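# Dispense one adhesive dot onto each gold pad

## Task

Put a single dot of the dispenser's paste, roughly 110 microliters, on every gold pad printed on the plate. Each dot must stay rounded (not squashed) and lie wholly inside its own pad. Adhesive anywhere else, other pads included, fails the task if it is more than a minor smear. The scrap strip beside the plate may be used for trial dots or purging. Paste still leaking or trailing from the tip will drop straight down, whatever the height. Finish with the tip raised well clear above the plate.

## Robot and tools

ROBOT. Two arms. left_arm carries a parallel gripper and is not needed for this job: keep it parked. right_arm carries a paste dispenser. Its tool point (end_effector_position) is the centre of the open end of a plastic tip with a 3 mm bore, and its local +z axis points out of the tip. For the first 89 mm behind the tip only the slim barrel (about 28 mm wide) is present. Up to 30 degrees of tilt, only the tip can touch a flat surface.

FRAME. Everything uses the scene frame. The origin is at table-top height, halfway between the two arms' nominal bases. +z is up, +x points out over the table, and left_arm sits on the +y side. Camera image sides do not match arm names. Reported positions can be off by a few centimetres, more at long reach.

THE 18-NUMBER ROW. Every command is one flat list of 18 numbers covering both arms, even when only one moves: left x, y, z (metres), left qw, qx, qy, qz (unit quaternion, w first), left gripper position, force_limit, speed; then right x, y, z, right qw, qx, qy, qz, right plunger. Positions and quaternions are absolute target poses in the scene frame, not offsets. The four tool numbers lie in [-1, 1]. Gripper: position +1 fully open (85 mm), about -0.8 pads touching; force_limit and speed both start at +1. Resend exactly the last gripper numbers, since 0 is itself a command. Plunger: a rate, not a position. +1 pushes paste at 640 ul/s of barrel volume, -1 withdraws at that rate, values in between scale linearly, and anything within 0.01 of 0 holds still.

PARKED ARM. For left_arm, copy the full pose from the last result before it started resting and repeat it unchanged in every call. For right_arm, keep one fixed quaternion (tip pointing down) in every row rather than the drifted reported one.

TOOLS.
execute_actions(actions, cameras): actions is a list of actions; each action is a table of up to 15 rows, one row per 1/30 s step, with the final row repeated to fill 15 steps (0.5 s). A call is refused if any target lies more than 0.6 m from the end effector's current position along any of its axes, or if a row is malformed. An empty list just reports state and images. The plunger only runs during actions; between them it counts as 0.
move(target, speed, blend, stop_force, zero, blocking, cameras): straight-line paths to one row or a list of up to 15 rows (absolute poses). speed in m/s, 0.002 to 3.2, default 0.25 (rotation capped at twice that in rad/s), one value or one per target. blend in metres rounds corners in a list. stop_force in N, 4 to 120, ends an arm's path when the wrist sensor feels that much push against the motion; unreliable if the tool rotates. zero (true by default) re-zeroes before the move. blocking=false returns early while the move goes on; not allowed with stop_force. Plunger values act until the move ends. Moves cap at 10 s. The result adds a move: line (done, off_target, moving, held, fault; limits=paced means clipped, limits=held means steps were withheld).
wait(seconds 0 to 10): lets the scene run with commands held.
stop(): brakes a running move.
zoom_image(camera, region [x0, y0, x1, y1] in pixels, at most 504 by 504): enlarges part of the latest image from cam_high, cam_left_wrist or cam_right_wrist.
zero_wrist_force(arm): tares that arm's wrist sensor.
finished_scene(scene): closes the current scene (give its number); cannot be undone.

RESULTS. Per arm: end_effector_position, end_effector_quat_wxyz, velocities, a Hand target line (where the arm is actually being sent, which may be short of your command, so send the rest next time), joint positions and torques, and Wrist force and torque in the end effector's own axes. A Wrist force z clearly below its in-air value means the tip is pressing on a surface. The dispenser reports left_ml (barrel contents by motor count) and status: ready, moving, empty, or fault (stalled, e.g. tip blocked against a surface; clear it with a long pull-back before lifting, or stored paste pours out). Gripper object_status 0 to 3 and position_measured in counts. Images: cam_high 896x504, cam_left_wrist 896x504, cam_right_wrist 672x504 (fisheye); calibration gives K and T_world_to_cam, with fixed cameras possibly a couple of degrees and millimetres off.

DISPENSING PHYSICS. Flow lags the plunger: pressure must build first, so an initial push (or one after a pull-back) delivers less than commanded, and flow continues after the plunger stops. A brief pull-back stops flow; a large one leaves a gap to close next time. Nothing reports flow. A 110 ul dome is roughly 7 to 8 mm wide, so hover the tip at about that height, vertical (tilt throws paste sideways). Too low flattens the dot; touching the surface blocks flow; too high gives a wandering late thread. After dosing, stop flow, then rise straight up to snap the thread; moving sideways first drags a string. Paste hanging on the tip drops onto the next surface approached, so purge or clean on the scrap strip and check the tip by camera before travelling over pads.

MOTION AND SAFETY. Commanded orientation is clipped to within 32 degrees of the measured one each step. Arms lag commands by about 0.09 or 0.17 to 0.21 s and may overshoot fast motions. Avoid paths near an arm's own base. Contact torque at a joint limit (elbow 139, wrist joints 50.2, shoulder joints 306 N m) or about 150 N external force halts the arm for 10 s. Hot motors (warning at 70 °C, brakes at 85 °C for 30 to 60 s) come from stretched poses or pushing on unreachable targets. Avoid hard contact, any collision between the arms, and dropping paste.

Each tool is called after "Call:" as name(argument=value, ...) on one line, values as JSON.

## Session

Call:
execute_actions(actions=[])

Scene clock: 0.00 s.
left_arm: end_effector_position=(+0.6234, +0.5667, +0.2203) position_measured=3 object_status=3 end_effector_quat_wxyz=(+0.000, +0.025, +1.000, +0.000) | right_arm: end_effector_position=(+0.5368, -0.0976, +0.1976) left_ml=47.6 status=ready end_effector_quat_wxyz=(+0.000, +0.690, +0.723, +0.000)
Joint positions: left_arm=[-0.281 -1.556 2.144 -2.158 -1.571 -0.281] | right_arm=[0.546 -1.345 1.559 -1.785 -1.571 -1.024]
Joint velocities: within noise
Joint torques (N m): no reading
Wrist force (N): no reading
Wrist torque (N m): no reading
Wrist force, peak (N): no reading
Hand target: left_arm +0.6234, +0.5667, +0.2203; +0.000, +0.025, +1.000, +0.000 | right_arm +0.5368, -0.0976, +0.1976; +0.000, +0.690, +0.723, +0.000

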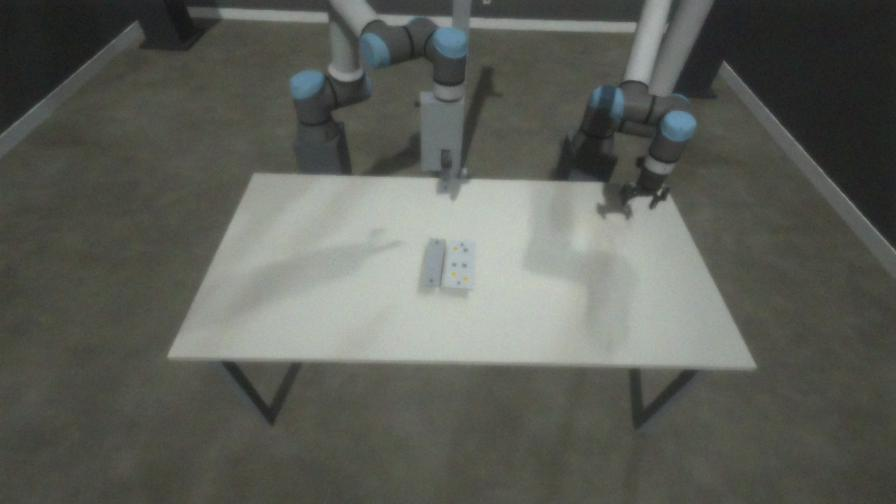

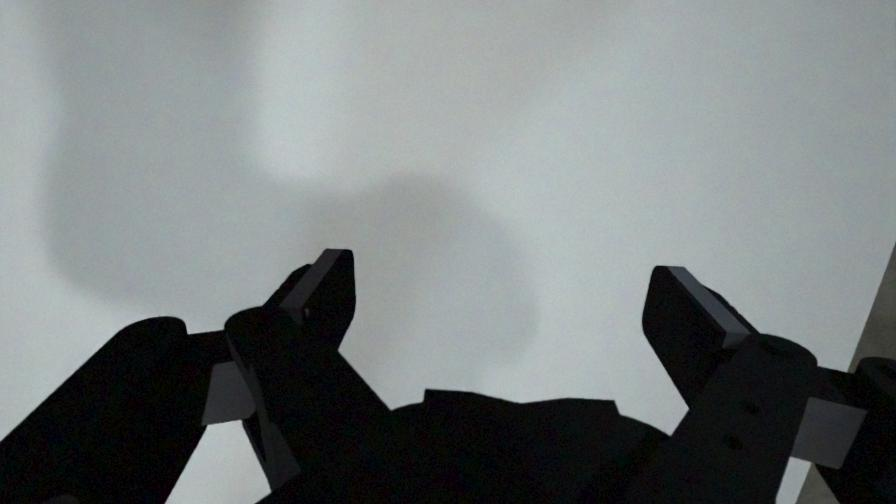

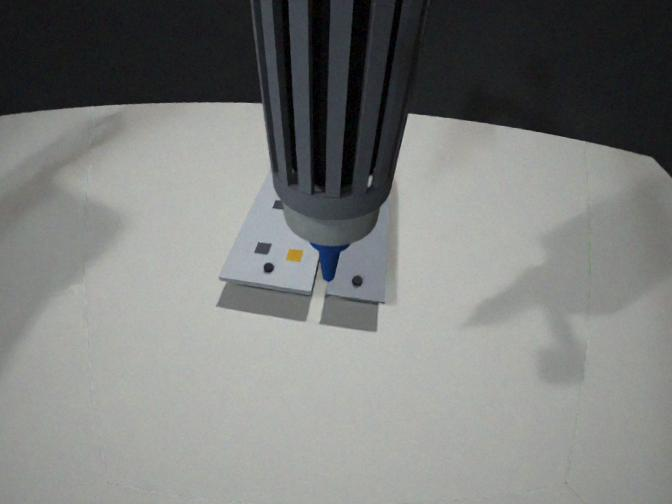

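Call:
zoom_image(camera="cam_high", region=[400, 220, 500, 310])

Call:
zoom_image(camera="cam_right_wrist", region=[200, 150, 420, 340])

Scaled by 5.040 from the camera's 896x504 image, which has a finer 1280x720 frame.

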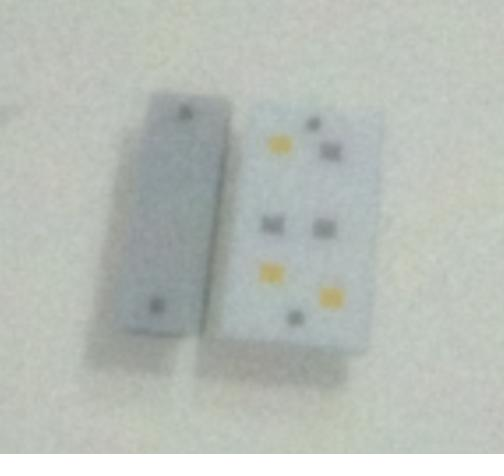

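Scaled by 2.291 from the camera's 672x504 image, which has a finer 960x720 frame.

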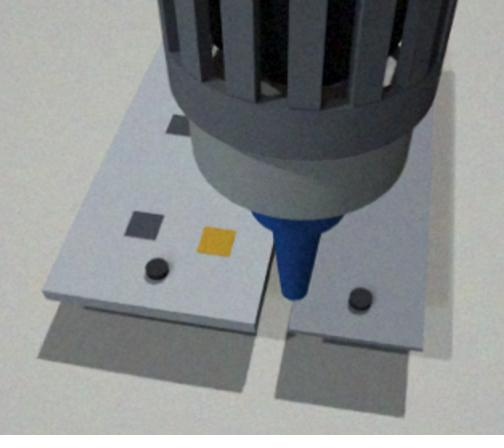

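Call:
move(target=[0.6234, 0.5667, 0.2203, 0.0, 0.025, 1.0, 0.0, 1, 1, 1, 0.67, -0.085, 0.2, 0.0, 0.690, 0.723, 0.0, 0], speed=0.15)

Scene clock: 41.03 s.
left_arm: end_effector_position=(+0.6234, +0.5667, +0.2203) position_measured=3 object_status=3 end_effector_quat_wxyz=(+0.000, +0.025, +1.000, +0.000) | right_arm: end_effector_position=(+0.6700, -0.0851, +0.1999) left_ml=47.6 status=ready end_effector_quat_wxyz=(+0.000, +0.690, +0.723, +0.000)
Joint positions: left_arm=[-0.28 -1.556 2.144 -2.158 -1.571 -0.281] | right_arm=[0.477 -1.171 1.322 -1.722 -1.571 -1.094]
Joint torques (N m): left_arm=[11.99 -35.34 -45.79 -3.64 0.03 -2.19] | right_arm=[17.5 -87.86 -51.38 -6.42 1.02 4.07]
Wrist force (N): left_arm=[0.3 0.0 0.0] | right_arm=[0.0 -0.2 0.6]
Wrist torque (N m): left_arm=[0.00 -0.05 0.00] | right_arm=[-0.09 -0.01 0.03]
Wrist force, peak (N): left_arm=[0.9 -0.3 -0.3] | right_arm=[-0.1 2.1 0.6]
Hand target: left_arm +0.6234, +0.5667, +0.2203; +0.000, +0.025, +1.000, +0.000 | right_arm +0.6700, -0.0850, +0.2000; +0.000, +0.690, +0.723, +0.000
Off the commanded pose: left_arm 0.000 m, 0 deg | right_arm 0.000 m, 0 deg.
move: done
camera_calibration:
cam_left_wrist: T_world_to_cam=[[0.0132392, 0.998031, -0.0613164, -0.544111], [0.923767, 0.0112635, 0.38279, -0.650004], [0.382727, -0.0617099, -0.921798, 0.128368], [0, 0, 0, 1]] pos_world=[0.558525, 0.558282, 0.333781]
cam_right_wrist: T_world_to_cam=[[0.0472705, -0.997883, 0.0446644, -0.130706], [-0.791326, -0.0646976, -0.607962, 0.653654], [0.609564, -0.00660543, -0.792709, -0.147916], [0, 0, 0, 1]] pos_world=[0.613596, -0.0891161, 0.28598]

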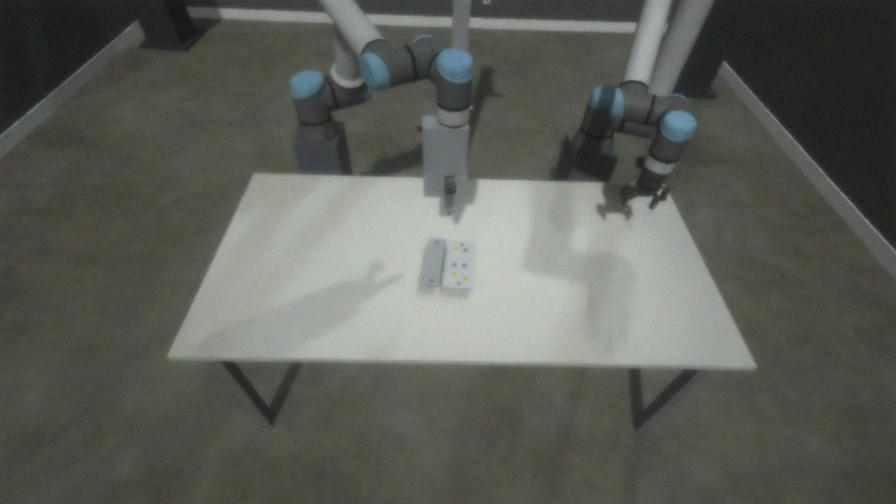

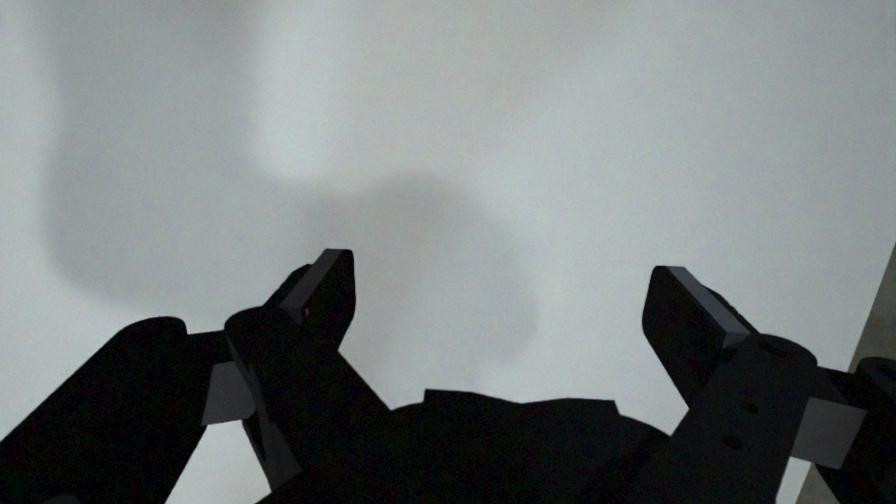

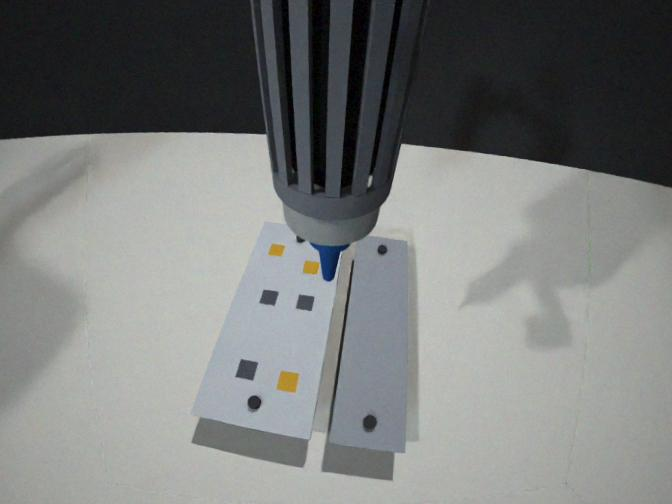

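Call:
zoom_image(camera="cam_right_wrist", region=[180, 220, 430, 470])

Scaled by 2.016 from the camera's 672x504 image, which has a finer 960x720 frame.

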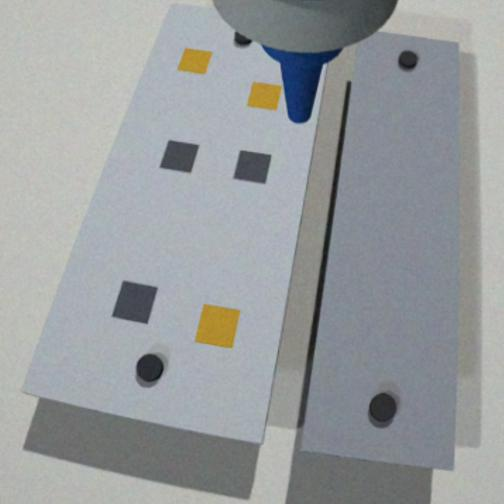

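Call:
move(target=[[0.6234, 0.5667, 0.2203, 0.0, 0.025, 1.0, 0.0, 1, 1, 1, 0.67, -0.145, 0.12, 0.0, 0.690, 0.723, 0.0, 0],[0.6234, 0.5667, 0.2203, 0.0, 0.025, 1.0, 0.0, 1, 1, 1, 0.67, -0.145, 0.06, 0.0, 0.690, 0.723, 0.0, 0]], speed=0.12, cameras=["cam_right_wrist"])

Call:
zoom_image(camera="cam_right_wrist", region=[200, 180, 450, 430])

Scene clock: 98.37 s.
left_arm: end_effector_position=(+0.6234, +0.5667, +0.2203) position_measured=3 object_status=3 end_effector_quat_wxyz=(+0.000, +0.025, +1.000, +0.000) | right_arm: end_effector_position=(+0.6700, -0.1450, +0.0598) left_ml=47.6 status=ready end_effector_quat_wxyz=(+0.000, +0.690, +0.723, +0.000)
Joint positions: left_arm=[-0.28 -1.556 2.144 -2.158 -1.571 -0.281] | right_arm=[0.419 -1.169 1.575 -1.977 -1.571 -1.152]
Joint torques (N m): left_arm=[-2.45 -49.13 -37.92 -3.79 1.82 -0.07] | right_arm=[16.23 -95.95 -55.36 -1.42 2.38 3.82]
Wrist force (N): left_arm=[0.3 -0.3 -0.2] | right_arm=[0.5 0.1 0.3]
Wrist torque (N m): left_arm=[-0.05 -0.04 0.00] | right_arm=[0.04 -0.21 0.03]
Wrist force, peak (N): left_arm=[0.7 -0.4 -0.6] | right_arm=[0.4 -0.2 2.8]
Hand target: left_arm +0.6234, +0.5667, +0.2203; +0.000, +0.025, +1.000, +0.000 | right_arm +0.6700, -0.1450, +0.0600; +0.000, +0.690, +0.723, +0.000
Off the commanded pose: left_arm 0.000 m, 0 deg | right_arm 0.000 m, 0 deg.
move: done
camera_calibration:
cam_right_wrist: T_world_to_cam=[[0.047336, -0.997883, 0.0445889, -0.184146], [-0.791322, -0.0647035, -0.607966, 0.564528], [0.609565, -0.00650548, -0.79271, -0.259294], [0, 0, 0, 1]] pos_world=[0.613496, -0.148916, 0.14588]
Images, in order (width x height): cam_right_wrist 672x504.

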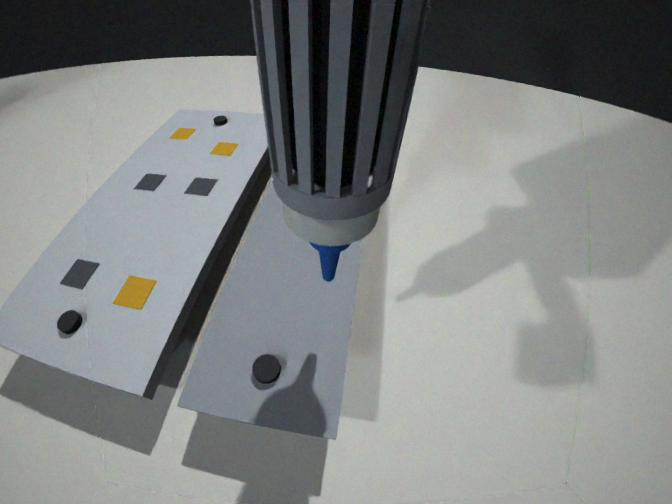

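Scaled by 2.016 from the camera's 672x504 image, which has a finer 960x720 frame.

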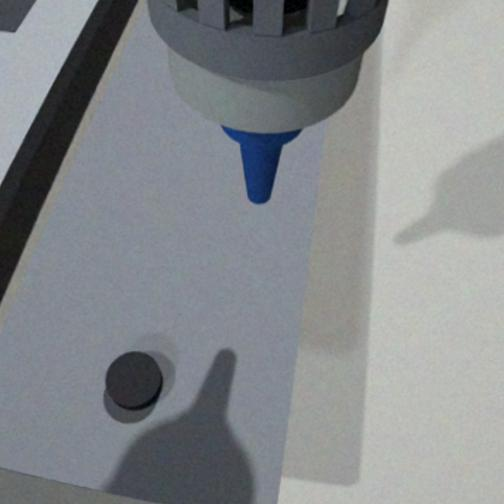

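Call:
move(target=[[0.6234, 0.5667, 0.2203, 0.0, 0.025, 1.0, 0.0, 1, 1, 1, 0.67, -0.145, 0.02, 0.0, 0.690, 0.723, 0.0, 0]], speed=0.005, stop_force=4, cameras=["cam_right_wrist"])

Call:
zoom_image(camera="cam_right_wrist", region=[200, 180, 450, 430])

Scene clock: 114.80 s.
left_arm: end_effector_position=(+0.6234, +0.5667, +0.2203) position_measured=3 object_status=3 end_effector_quat_wxyz=(+0.000, +0.025, +1.000, +0.000) | right_arm: end_effector_position=(+0.6700, -0.1450, +0.0309) left_ml=47.6 status=ready end_effector_quat_wxyz=(+0.000, +0.690, +0.723, +0.000)
Joint positions: left_arm=[-0.28 -1.556 2.144 -2.158 -1.571 -0.281] | right_arm=[0.419 -1.149 1.601 -2.023 -1.571 -1.152]
Joint torques (N m): left_arm=[-3.33 -48.34 -40.75 -3.98 1.61 -0.43] | right_arm=[14.23 -81.31 -47.37 -0.37 1.48 3.26]
Wrist force (N): left_arm=[0.2 0.1 -0.3] | right_arm=[1.0 0.2 -6.6]
Wrist torque (N m): left_arm=[0.03 -0.03 0.00] | right_arm=[-0.03 -0.25 0.04]
Wrist force, peak (N): left_arm=[0.6 0.1 -0.9] | right_arm=[-2.2 -4.8 -17.3]
Hand target: left_arm +0.6234, +0.5667, +0.2203; +0.000, +0.025, +1.000, +0.000 | right_arm +0.6700, -0.1450, +0.0309; +0.000, +0.690, +0.723, +0.000
Off the commanded pose: left_arm 0.000 m, 0 deg | right_arm 0.011 m, 0 deg.
move: contact (right_arm)
camera_calibration:
cam_right_wrist: T_world_to_cam=[[0.047392, -0.997884, 0.0445177, -0.182888], [-0.791232, -0.0647055, -0.608083, 0.546995], [0.609676, -0.00640561, -0.792625, -0.282328], [0, 0, 0, 1]] pos_world=[0.613596, -0.148916, 0.11698]
Images, in order (width x height): cam_right_wrist 672x504.

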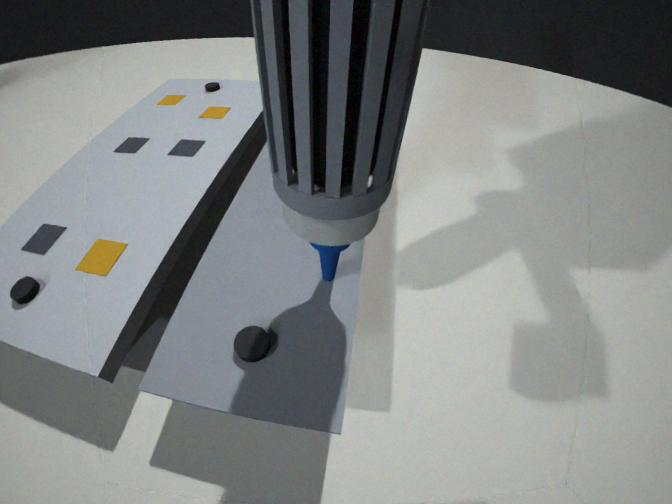

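Scaled by 2.016 from the camera's 672x504 image, which has a finer 960x720 frame.

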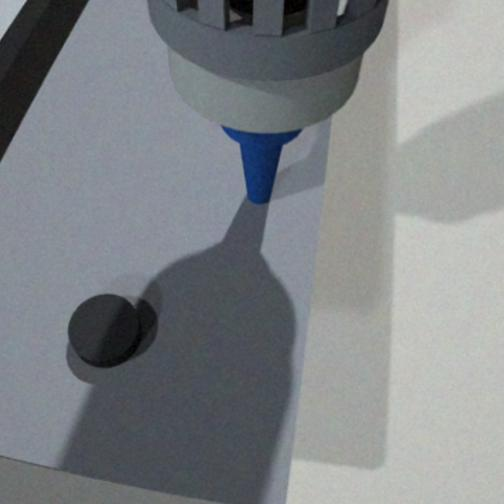

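Call:
move(target=[[0.6234, 0.5667, 0.2203, 0.0, 0.025, 1.0, 0.0, 1, 1, 1, 0.67, -0.145, 0.05, 0.0, 0.690, 0.723, 0.0, 0],[0.6234, 0.5667, 0.2203, 0.0, 0.025, 1.0, 0.0, 1, 1, 1, 0.67, -0.118, 0.05, 0.0, 0.690, 0.723, 0.0, 0],[0.6234, 0.5667, 0.2203, 0.0, 0.025, 1.0, 0.0, 1, 1, 1, 0.67, -0.118, 0.0345, 0.0, 0.690, 0.723, 0.0, 0]], speed=0.05, cameras=["cam_right_wrist"])

Call:
execute_actions(actions=[[[0.6234, 0.5667, 0.2203, 0.0, 0.025, 1.0, 0.0, 1, 1, 1, 0.67, -0.118, 0.0345, 0.0, 0.690, 0.723, 0.0, 0.25]]], cameras=["cam_right_wrist"])

Call:
zoom_image(camera="cam_right_wrist", region=[270, 220, 390, 340])

Call:
wait(seconds=0.5, cameras=["cam_right_wrist"])

Call:
zoom_image(camera="cam_right_wrist", region=[270, 220, 390, 340])

Scene clock: 157.47 s.
left_arm: end_effector_position=(+0.6234, +0.5667, +0.2203) position_measured=3 object_status=3 end_effector_quat_wxyz=(+0.000, +0.025, +1.000, +0.000) | right_arm: end_effector_position=(+0.6699, -0.1180, +0.0342) left_ml=47.6 status=ready end_effector_quat_wxyz=(+0.000, +0.690, +0.723, +0.000)
Joint positions: left_arm=[-0.28 -1.556 2.144 -2.158 -1.571 -0.281] | right_arm=[0.446 -1.126 1.561 -2.005 -1.571 -1.125]
Joint torques (N m): left_arm=[-1.73 -47.42 -43.12 -4.18 1.48 -0.63] | right_arm=[-16.95 -96.28 -54.55 -1.05 0.16 -3.35]
Wrist force (N): left_arm=[0.4 0.0 -0.3] | right_arm=[0.8 -0.2 0.5]
Wrist torque (N m): left_arm=[0.00 -0.07 0.00] | right_arm=[-0.06 -0.33 0.01]
Wrist force, peak (N): left_arm=[0.5 -0.2 -1.0] | right_arm=[1.2 0.5 -6.3]
Hand target: left_arm +0.6234, +0.5667, +0.2203; +0.000, +0.025, +1.000, +0.000 | right_arm +0.6700, -0.1180, +0.0345; +0.000, +0.690, +0.723, +0.000
Off the commanded pose: left_arm 0.000 m, 0 deg | right_arm 0.000 m, 0 deg.
move: done
camera_calibration:
cam_right_wrist: T_world_to_cam=[[0.0474104, -0.997877, 0.0446469, -0.156113], [-0.791317, -0.0647979, -0.607962, 0.550696], [0.609565, -0.00650618, -0.79271, -0.279412], [0, 0, 0, 1]] pos_world=[0.613496, -0.121916, 0.12028]
Images, in order (width x height): cam_right_wrist 672x504.

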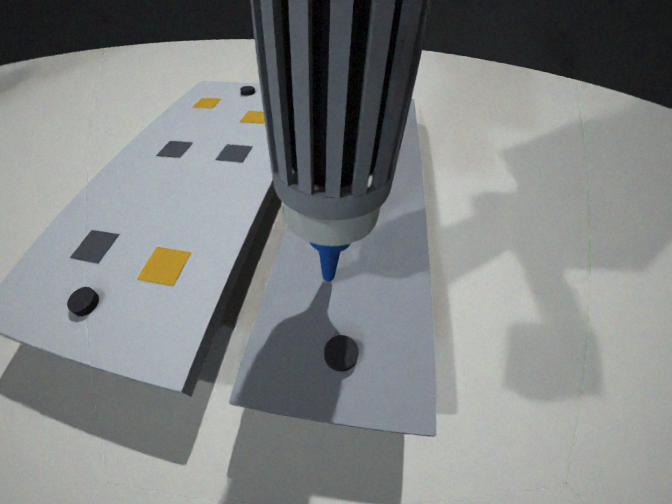

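Scene clock: 158.20 s.
left_arm: end_effector_position=(+0.6234, +0.5667, +0.2203) position_measured=3 object_status=3 end_effector_quat_wxyz=(+0.000, +0.025, +1.000, +0.000) | right_arm: end_effector_position=(+0.6700, -0.1180, +0.0345) left_ml=47.5 status=ready end_effector_quat_wxyz=(+0.000, +0.690, +0.723, +0.000)
Joint positions: left_arm=[-0.28 -1.556 2.144 -2.158 -1.571 -0.281] | right_arm=[0.446 -1.126 1.56 -2.005 -1.571 -1.125]
Joint torques (N m): left_arm=[-0.6 -47.21 -42.88 -4.05 1.4 -0.55] | right_arm=[-16.99 -97.31 -53.28 -1.79 -1.95 -3.43]
Wrist force (N): left_arm=[0.3 0.2 -0.7] | right_arm=[0.9 -0.1 0.3]
Wrist torque (N m): left_arm=[0.04 -0.05 0.00] | right_arm=[-0.03 -0.36 0.01]
Wrist force, peak (N): left_arm=[0.7 0.0 -0.6] | right_arm=[1.1 -0.1 0.8]
Hand target: left_arm +0.6234, +0.5667, +0.2203; +0.000, +0.025, +1.000, +0.000 | right_arm +0.6700, -0.1180, +0.0345; +0.000, +0.690, +0.723, +0.000
Off the commanded pose: left_arm 0.000 m, 0 deg | right_arm 0.000 m, 0 deg.
camera_calibration:
cam_right_wrist: T_world_to_cam=[[0.047392, -0.997884, 0.0445177, -0.156101], [-0.791232, -0.0647055, -0.608083, 0.550852], [0.609676, -0.00640561, -0.792625, -0.27924], [0, 0, 0, 1]] pos_world=[0.613496, -0.121916, 0.12058]
Images, in order (width x height): cam_right_wrist 672x504.

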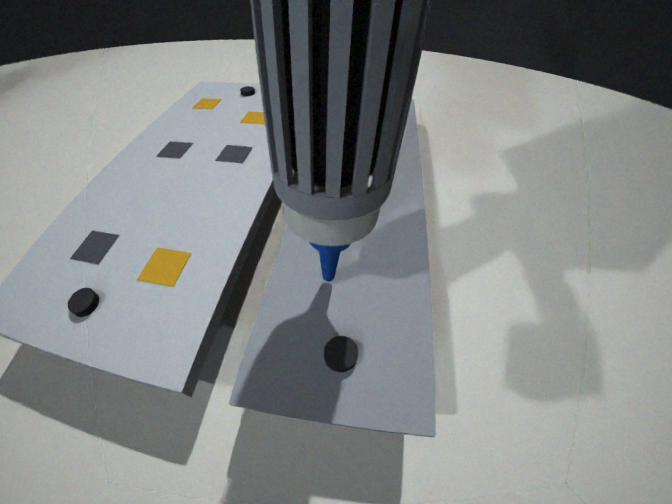

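Scaled by 4.200 from the camera's 672x504 image, which has a finer 960x720 frame.

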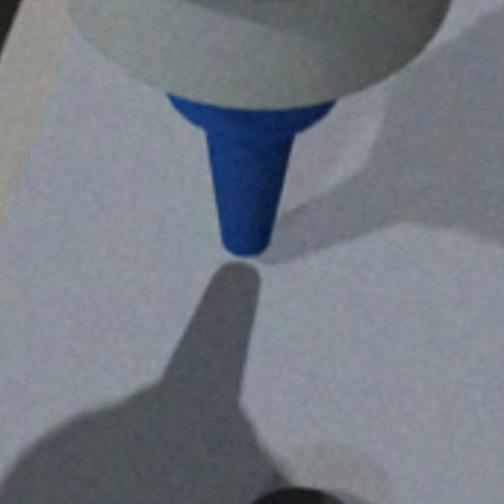

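Scene clock: 158.70 s.
left_arm: end_effector_position=(+0.6234, +0.5667, +0.2203) position_measured=3 object_status=3 end_effector_quat_wxyz=(+0.000, +0.025, +1.000, +0.000) | right_arm: end_effector_position=(+0.6700, -0.1180, +0.0345) left_ml=47.5 status=ready end_effector_quat_wxyz=(+0.000, +0.690, +0.723, +0.000)
Joint positions: left_arm=[-0.28 -1.556 2.144 -2.158 -1.571 -0.281] | right_arm=[0.446 -1.126 1.56 -2.005 -1.571 -1.125]
Joint torques (N m): left_arm=[0.01 -47.94 -44.31 -4.18 1.35 -0.29] | right_arm=[-15.3 -96.33 -52.34 -2.06 -1.93 -3.24]
Wrist force (N): left_arm=[0.2 -0.1 -0.3] | right_arm=[0.8 0.0 0.7]
Wrist torque (N m): left_arm=[-0.01 -0.03 0.00] | right_arm=[0.00 -0.33 0.01]
Wrist force, peak (N): left_arm=[0.8 -0.1 -0.6] | right_arm=[1.1 -0.2 1.0]
Hand target: left_arm +0.6234, +0.5667, +0.2203; +0.000, +0.025, +1.000, +0.000 | right_arm +0.6700, -0.1180, +0.0345; +0.000, +0.690, +0.723, +0.000
Off the commanded pose: left_arm 0.000 m, 0 deg | right_arm 0.000 m, 0 deg.
wait: 0.50 s; at rest by 0.17 s
camera_calibration:
cam_right_wrist: T_world_to_cam=[[0.047392, -0.997884, 0.0445177, -0.156101], [-0.791232, -0.0647055, -0.608083, 0.550852], [0.609676, -0.00640561, -0.792625, -0.27924], [0, 0, 0, 1]] pos_world=[0.613496, -0.121916, 0.12058]
Images, in order (width x height): cam_right_wrist 672x504.

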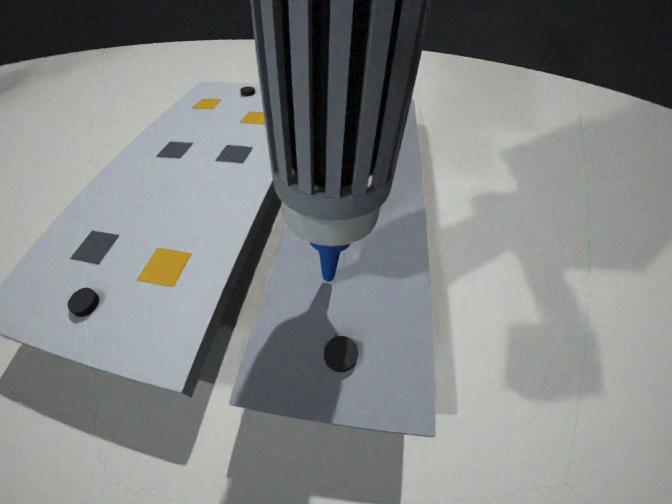

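Scaled by 4.200 from the camera's 672x504 image, which has a finer 960x720 frame.

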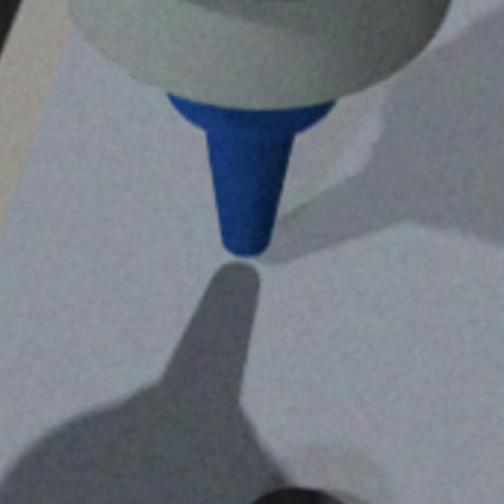

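Call:
execute_actions(actions=[[[0.6234, 0.5667, 0.2203, 0.0, 0.025, 1.0, 0.0, 1, 1, 1, 0.67, -0.118, 0.0345, 0.0, 0.690, 0.723, 0.0, 0.25]]], cameras=["cam_right_wrist"])

Call:
zoom_image(camera="cam_right_wrist", region=[270, 220, 390, 340])

Call:
wait(seconds=0.5, cameras=["cam_right_wrist"])

Call:
zoom_image(camera="cam_right_wrist", region=[270, 220, 390, 340])

Scene clock: 168.20 s.
left_arm: end_effector_position=(+0.6234, +0.5667, +0.2203) position_measured=3 object_status=3 end_effector_quat_wxyz=(+0.000, +0.025, +1.000, +0.000) | right_arm: end_effector_position=(+0.6700, -0.1180, +0.0345) left_ml=47.4 status=ready end_effector_quat_wxyz=(+0.000, +0.690, +0.723, +0.000)
Joint positions: left_arm=[-0.28 -1.556 2.144 -2.158 -1.571 -0.281] | right_arm=[0.446 -1.126 1.56 -2.005 -1.571 -1.125]
Joint torques (N m): left_arm=[-2.22 -47.78 -42.32 -4.38 1.46 -1.04] | right_arm=[-11.31 -95.53 -43.15 -5.1 -2.03 -3]
Wrist force (N): left_arm=[0.4 0.0 -0.7] | right_arm=[1.1 0.0 0.8]
Wrist torque (N m): left_arm=[0.01 -0.05 0.00] | right_arm=[0.00 -0.43 0.01]
Wrist force, peak (N): left_arm=[0.6 -0.4 -0.8] | right_arm=[1.4 -0.5 0.8]
Hand target: left_arm +0.6234, +0.5667, +0.2203; +0.000, +0.025, +1.000, +0.000 | right_arm +0.6700, -0.1180, +0.0345; +0.000, +0.690, +0.723, +0.000
Off the commanded pose: left_arm 0.000 m, 0 deg | right_arm 0.000 m, 0 deg.
camera_calibration:
cam_right_wrist: T_world_to_cam=[[0.047392, -0.997884, 0.0445177, -0.156096], [-0.791232, -0.0647055, -0.608083, 0.550791], [0.609676, -0.00640561, -0.792625, -0.27932], [0, 0, 0, 1]] pos_world=[0.613496, -0.121916, 0.12048]
Images, in order (width x height): cam_right_wrist 672x504.

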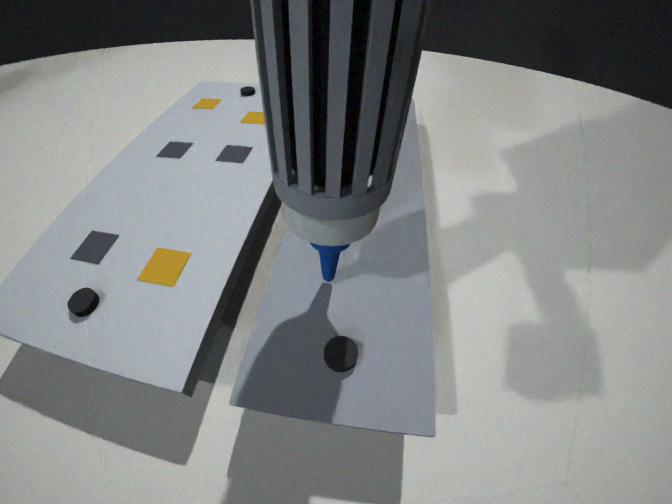

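Scaled by 4.200 from the camera's 672x504 image, which has a finer 960x720 frame.

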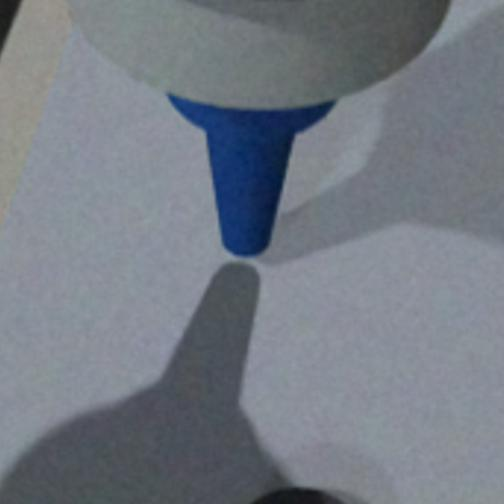

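Scene clock: 168.70 s.
left_arm: end_effector_position=(+0.6234, +0.5667, +0.2203) position_measured=3 object_status=3 end_effector_quat_wxyz=(+0.000, +0.025, +1.000, +0.000) | right_arm: end_effector_position=(+0.6700, -0.1180, +0.0345) left_ml=47.4 status=ready end_effector_quat_wxyz=(+0.000, +0.690, +0.723, +0.000)
Joint positions: left_arm=[-0.28 -1.556 2.144 -2.158 -1.571 -0.281] | right_arm=[0.446 -1.126 1.56 -2.005 -1.571 -1.125]
Joint torques (N m): left_arm=[-0.15 -48.92 -41.98 -4.33 1.83 -0.91] | right_arm=[-12.93 -96.19 -43.68 -5.35 -1.86 -2.68]
Wrist force (N): left_arm=[0.4 0.1 -0.5] | right_arm=[1.2 0.0 0.6]
Wrist torque (N m): left_arm=[0.03 -0.05 0.00] | right_arm=[0.00 -0.48 0.00]
Wrist force, peak (N): left_arm=[0.3 0.2 -0.9] | right_arm=[1.2 0.0 0.6]
Hand target: left_arm +0.6234, +0.5667, +0.2203; +0.000, +0.025, +1.000, +0.000 | right_arm +0.6700, -0.1180, +0.0345; +0.000, +0.690, +0.723, +0.000
Off the commanded pose: left_arm 0.000 m, 0 deg | right_arm 0.000 m, 0 deg.
wait: 0.50 s; at rest by 0.17 s
camera_calibration:
cam_right_wrist: T_world_to_cam=[[0.047392, -0.997884, 0.0445177, -0.156096], [-0.791232, -0.0647055, -0.608083, 0.550791], [0.609676, -0.00640561, -0.792625, -0.27932], [0, 0, 0, 1]] pos_world=[0.613496, -0.121916, 0.12048]
Images, in order (width x height): cam_right_wrist 672x504.

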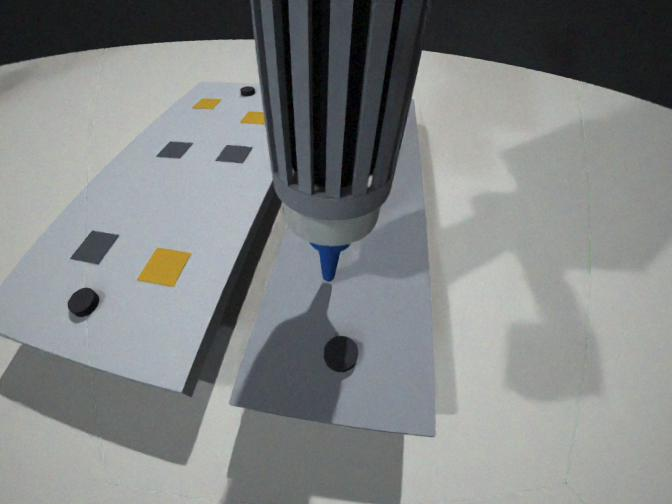

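Scaled by 4.200 from the camera's 672x504 image, which has a finer 960x720 frame.

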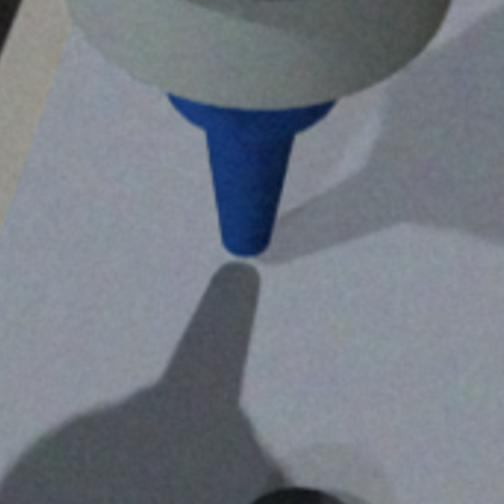

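Call:
execute_actions(actions=[[[0.6234, 0.5667, 0.2203, 0.0, 0.025, 1.0, 0.0, 1, 1, 1, 0.67, -0.118, 0.0345, 0.0, 0.690, 0.723, 0.0, 0.25]]], cameras=["cam_right_wrist"])

Call:
zoom_image(camera="cam_right_wrist", region=[270, 220, 390, 340])

Call:
execute_actions(actions=[[[0.6234, 0.5667, 0.2203, 0.0, 0.025, 1.0, 0.0, 1, 1, 1, 0.67, -0.118, 0.0345, 0.0, 0.690, 0.723, 0.0, 0.25]]], cameras=["cam_right_wrist"])

Call:
zoom_image(camera="cam_right_wrist", region=[270, 220, 390, 340])

Scene clock: 181.43 s.
left_arm: end_effector_position=(+0.6234, +0.5667, +0.2203) position_measured=3 object_status=3 end_effector_quat_wxyz=(+0.000, +0.025, +1.000, +0.000) | right_arm: end_effector_position=(+0.6700, -0.1180, +0.0345) left_ml=47.3 status=ready end_effector_quat_wxyz=(+0.000, +0.690, +0.723, +0.000)
Joint positions: left_arm=[-0.28 -1.556 2.144 -2.158 -1.571 -0.281] | right_arm=[0.446 -1.126 1.56 -2.005 -1.571 -1.125]
Joint torques (N m): left_arm=[-0.13 -49 -41.28 -4.18 1.12 -0.68] | right_arm=[-7.89 -94.07 -46.76 -5.37 -2.05 -2.05]
Wrist force (N): left_arm=[0.3 -0.1 -0.5] | right_arm=[1.0 -0.1 0.7]
Wrist torque (N m): left_arm=[-0.01 -0.05 0.00] | right_arm=[-0.03 -0.38 0.01]
Wrist force, peak (N): left_arm=[0.4 -0.1 -1.2] | right_arm=[1.3 -0.1 1.0]
Hand target: left_arm +0.6234, +0.5667, +0.2203; +0.000, +0.025, +1.000, +0.000 | right_arm +0.6700, -0.1180, +0.0345; +0.000, +0.690, +0.723, +0.000
Off the commanded pose: left_arm 0.000 m, 0 deg | right_arm 0.000 m, 0 deg.
camera_calibration:
cam_right_wrist: T_world_to_cam=[[0.047392, -0.997884, 0.0445177, -0.156096], [-0.791232, -0.0647055, -0.608083, 0.550791], [0.609676, -0.00640561, -0.792625, -0.27932], [0, 0, 0, 1]] pos_world=[0.613496, -0.121916, 0.12048]
Images, in order (width x height): cam_right_wrist 672x504.

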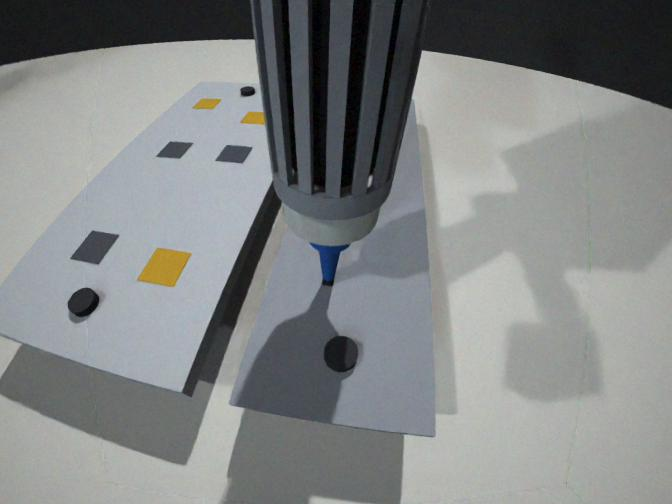

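Scaled by 4.200 from the camera's 672x504 image, which has a finer 960x720 frame.

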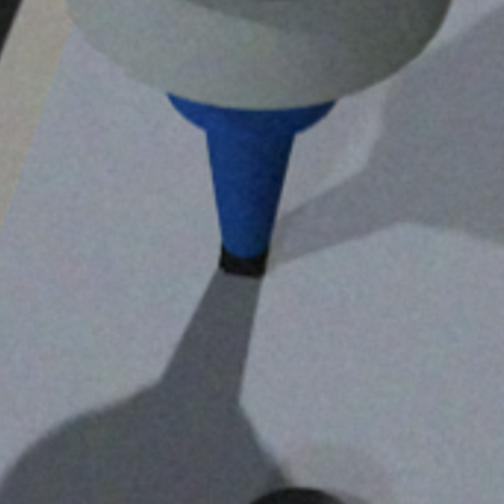

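Scene clock: 182.17 s.
left_arm: end_effector_position=(+0.6234, +0.5667, +0.2203) position_measured=3 object_status=3 end_effector_quat_wxyz=(+0.000, +0.025, +1.000, +0.000) | right_arm: end_effector_position=(+0.6700, -0.1180, +0.0345) left_ml=47.3 status=ready end_effector_quat_wxyz=(+0.000, +0.690, +0.723, +0.000)
Joint positions: left_arm=[-0.28 -1.556 2.144 -2.158 -1.571 -0.281] | right_arm=[0.446 -1.126 1.56 -2.005 -1.571 -1.125]
Joint torques (N m): left_arm=[0.5 -48.81 -41.39 -4.29 1.2 -0.51] | right_arm=[-4.96 -96.31 -47.58 -5.62 -1.93 -2.29]
Wrist force (N): left_arm=[0.2 -0.1 -0.5] | right_arm=[1.0 0.0 0.7]
Wrist torque (N m): left_arm=[-0.02 -0.03 0.01] | right_arm=[0.02 -0.40 0.01]
Wrist force, peak (N): left_arm=[0.4 -0.2 -0.9] | right_arm=[1.4 -0.1 0.5]
Hand target: left_arm +0.6234, +0.5667, +0.2203; +0.000, +0.025, +1.000, +0.000 | right_arm +0.6700, -0.1180, +0.0345; +0.000, +0.690, +0.723, +0.000
Off the commanded pose: left_arm 0.000 m, 0 deg | right_arm 0.000 m, 0 deg.
camera_calibration:
cam_right_wrist: T_world_to_cam=[[0.047392, -0.997884, 0.0445177, -0.156096], [-0.791232, -0.0647055, -0.608083, 0.550791], [0.609676, -0.00640561, -0.792625, -0.27932], [0, 0, 0, 1]] pos_world=[0.613496, -0.121916, 0.12048]
Images, in order (width x height): cam_right_wrist 672x504.

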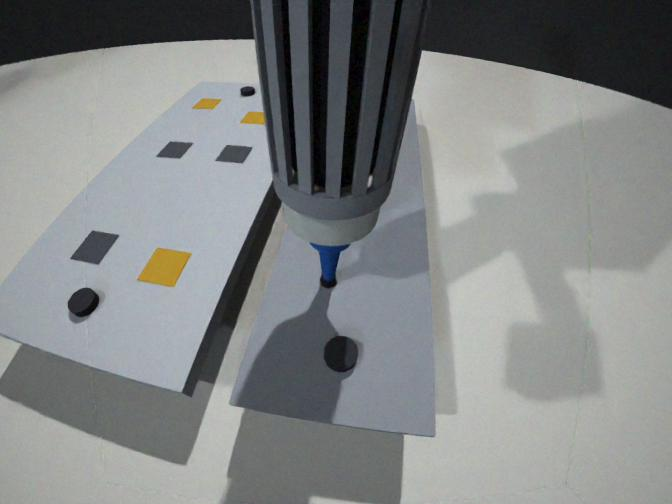

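Scaled by 4.200 from the camera's 672x504 image, which has a finer 960x720 frame.

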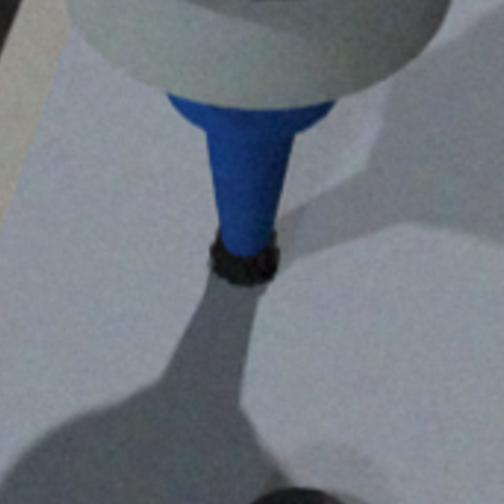

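Call:
wait(seconds=0.3, cameras=["cam_right_wrist"])

Call:
zoom_image(camera="cam_right_wrist", region=[270, 220, 390, 340])

Scene clock: 188.70 s.
left_arm: end_effector_position=(+0.6234, +0.5667, +0.2203) position_measured=3 object_status=3 end_effector_quat_wxyz=(+0.000, +0.025, +1.000, +0.000) | right_arm: end_effector_position=(+0.6700, -0.1180, +0.0345) left_ml=47.3 status=ready end_effector_quat_wxyz=(+0.000, +0.690, +0.723, +0.000)
Joint positions: left_arm=[-0.28 -1.556 2.144 -2.158 -1.571 -0.281] | right_arm=[0.446 -1.126 1.56 -2.005 -1.571 -1.125]
Joint torques (N m): left_arm=[0.09 -48.01 -40.65 -4.36 1.29 -1.04] | right_arm=[-5.64 -93.05 -49.07 -5.5 -1.93 -2.11]
Wrist force (N): left_arm=[0.5 -0.2 -0.5] | right_arm=[0.7 -0.2 0.4]
Wrist torque (N m): left_arm=[-0.03 -0.08 0.00] | right_arm=[-0.08 -0.30 0.01]
Wrist force, peak (N): left_arm=[0.6 -0.6 -0.8] | right_arm=[1.0 -0.3 1.2]
Hand target: left_arm +0.6234, +0.5667, +0.2203; +0.000, +0.025, +1.000, +0.000 | right_arm +0.6700, -0.1180, +0.0345; +0.000, +0.690, +0.723, +0.000
Off the commanded pose: left_arm 0.000 m, 0 deg | right_arm 0.000 m, 0 deg.
wait: 0.30 s; at rest from the start
camera_calibration:
cam_right_wrist: T_world_to_cam=[[0.047392, -0.997884, 0.0445177, -0.156096], [-0.791232, -0.0647055, -0.608083, 0.550791], [0.609676, -0.00640561, -0.792625, -0.27932], [0, 0, 0, 1]] pos_world=[0.613496, -0.121916, 0.12048]
Images, in order (width x height): cam_right_wrist 672x504.

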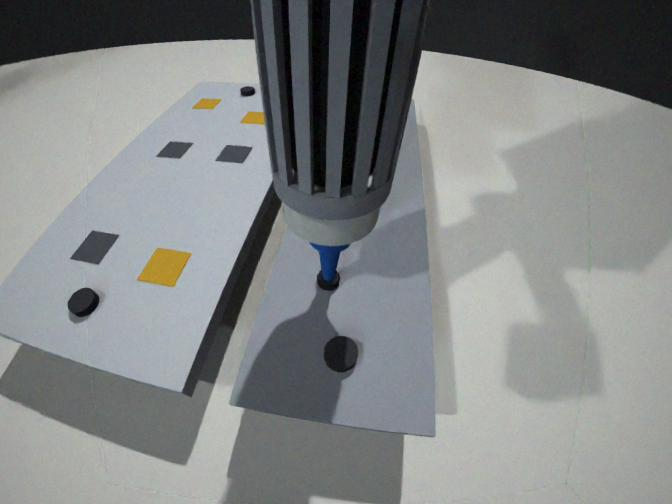

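Scaled by 4.200 from the camera's 672x504 image, which has a finer 960x720 frame.

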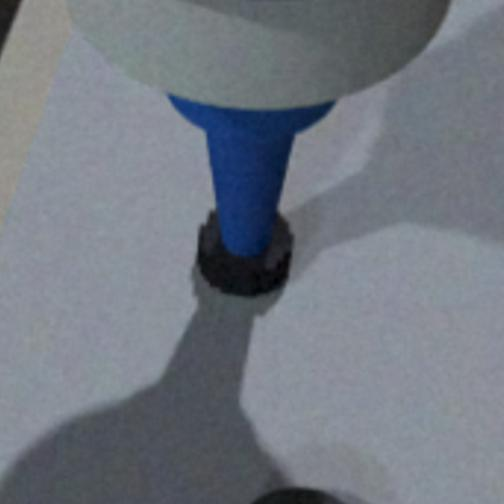

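Call:
wait(seconds=5, cameras=["cam_right_wrist"])

Call:
zoom_image(camera="cam_right_wrist", region=[270, 220, 390, 340])

Scene clock: 200.40 s.
left_arm: end_effector_position=(+0.6234, +0.5667, +0.2203) position_measured=3 object_status=3 end_effector_quat_wxyz=(+0.000, +0.025, +1.000, +0.000) | right_arm: end_effector_position=(+0.6700, -0.1180, +0.0345) left_ml=47.3 status=ready end_effector_quat_wxyz=(+0.000, +0.690, +0.723, +0.000)
Joint positions: left_arm=[-0.28 -1.556 2.144 -2.158 -1.571 -0.281] | right_arm=[0.446 -1.126 1.56 -2.005 -1.571 -1.125]
Joint torques (N m): left_arm=[0.33 -48.17 -39.48 -4.18 1.4 -1.07] | right_arm=[0.9 -92.13 -51.75 -5.53 -1.82 -1.12]
Wrist force (N): left_arm=[0.3 0.1 -0.2] | right_arm=[0.9 -0.1 0.5]
Wrist torque (N m): left_arm=[0.02 -0.05 0.00] | right_arm=[-0.05 -0.37 0.01]
Wrist force, peak (N): left_arm=[0.6 0.2 -1.0] | right_arm=[1.1 -0.7 0.9]
Hand target: left_arm +0.6234, +0.5667, +0.2203; +0.000, +0.025, +1.000, +0.000 | right_arm +0.6700, -0.1180, +0.0345; +0.000, +0.690, +0.723, +0.000
Off the commanded pose: left_arm 0.000 m, 0 deg | right_arm 0.000 m, 0 deg.
wait: 5.00 s; at rest from the start
camera_calibration:
cam_right_wrist: T_world_to_cam=[[0.047392, -0.997884, 0.0445177, -0.156096], [-0.791232, -0.0647055, -0.608083, 0.550791], [0.609676, -0.00640561, -0.792625, -0.27932], [0, 0, 0, 1]] pos_world=[0.613496, -0.121916, 0.12048]
Images, in order (width x height): cam_right_wrist 672x504.

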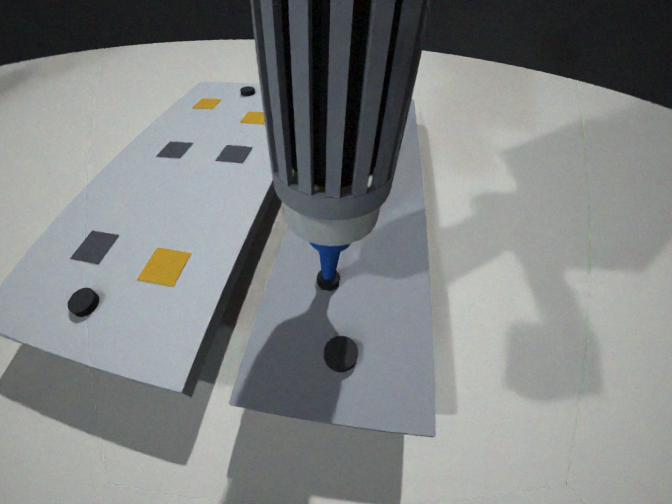

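Scaled by 4.200 from the camera's 672x504 image, which has a finer 960x720 frame.

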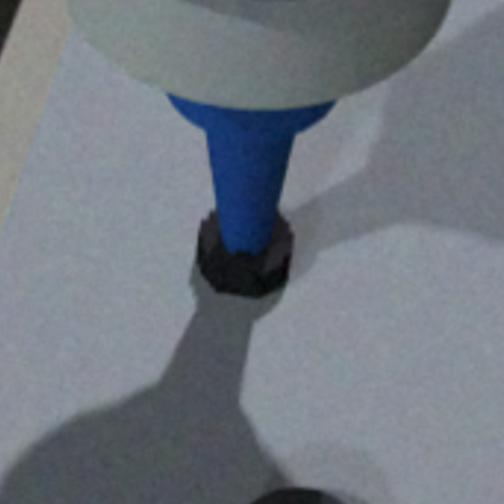

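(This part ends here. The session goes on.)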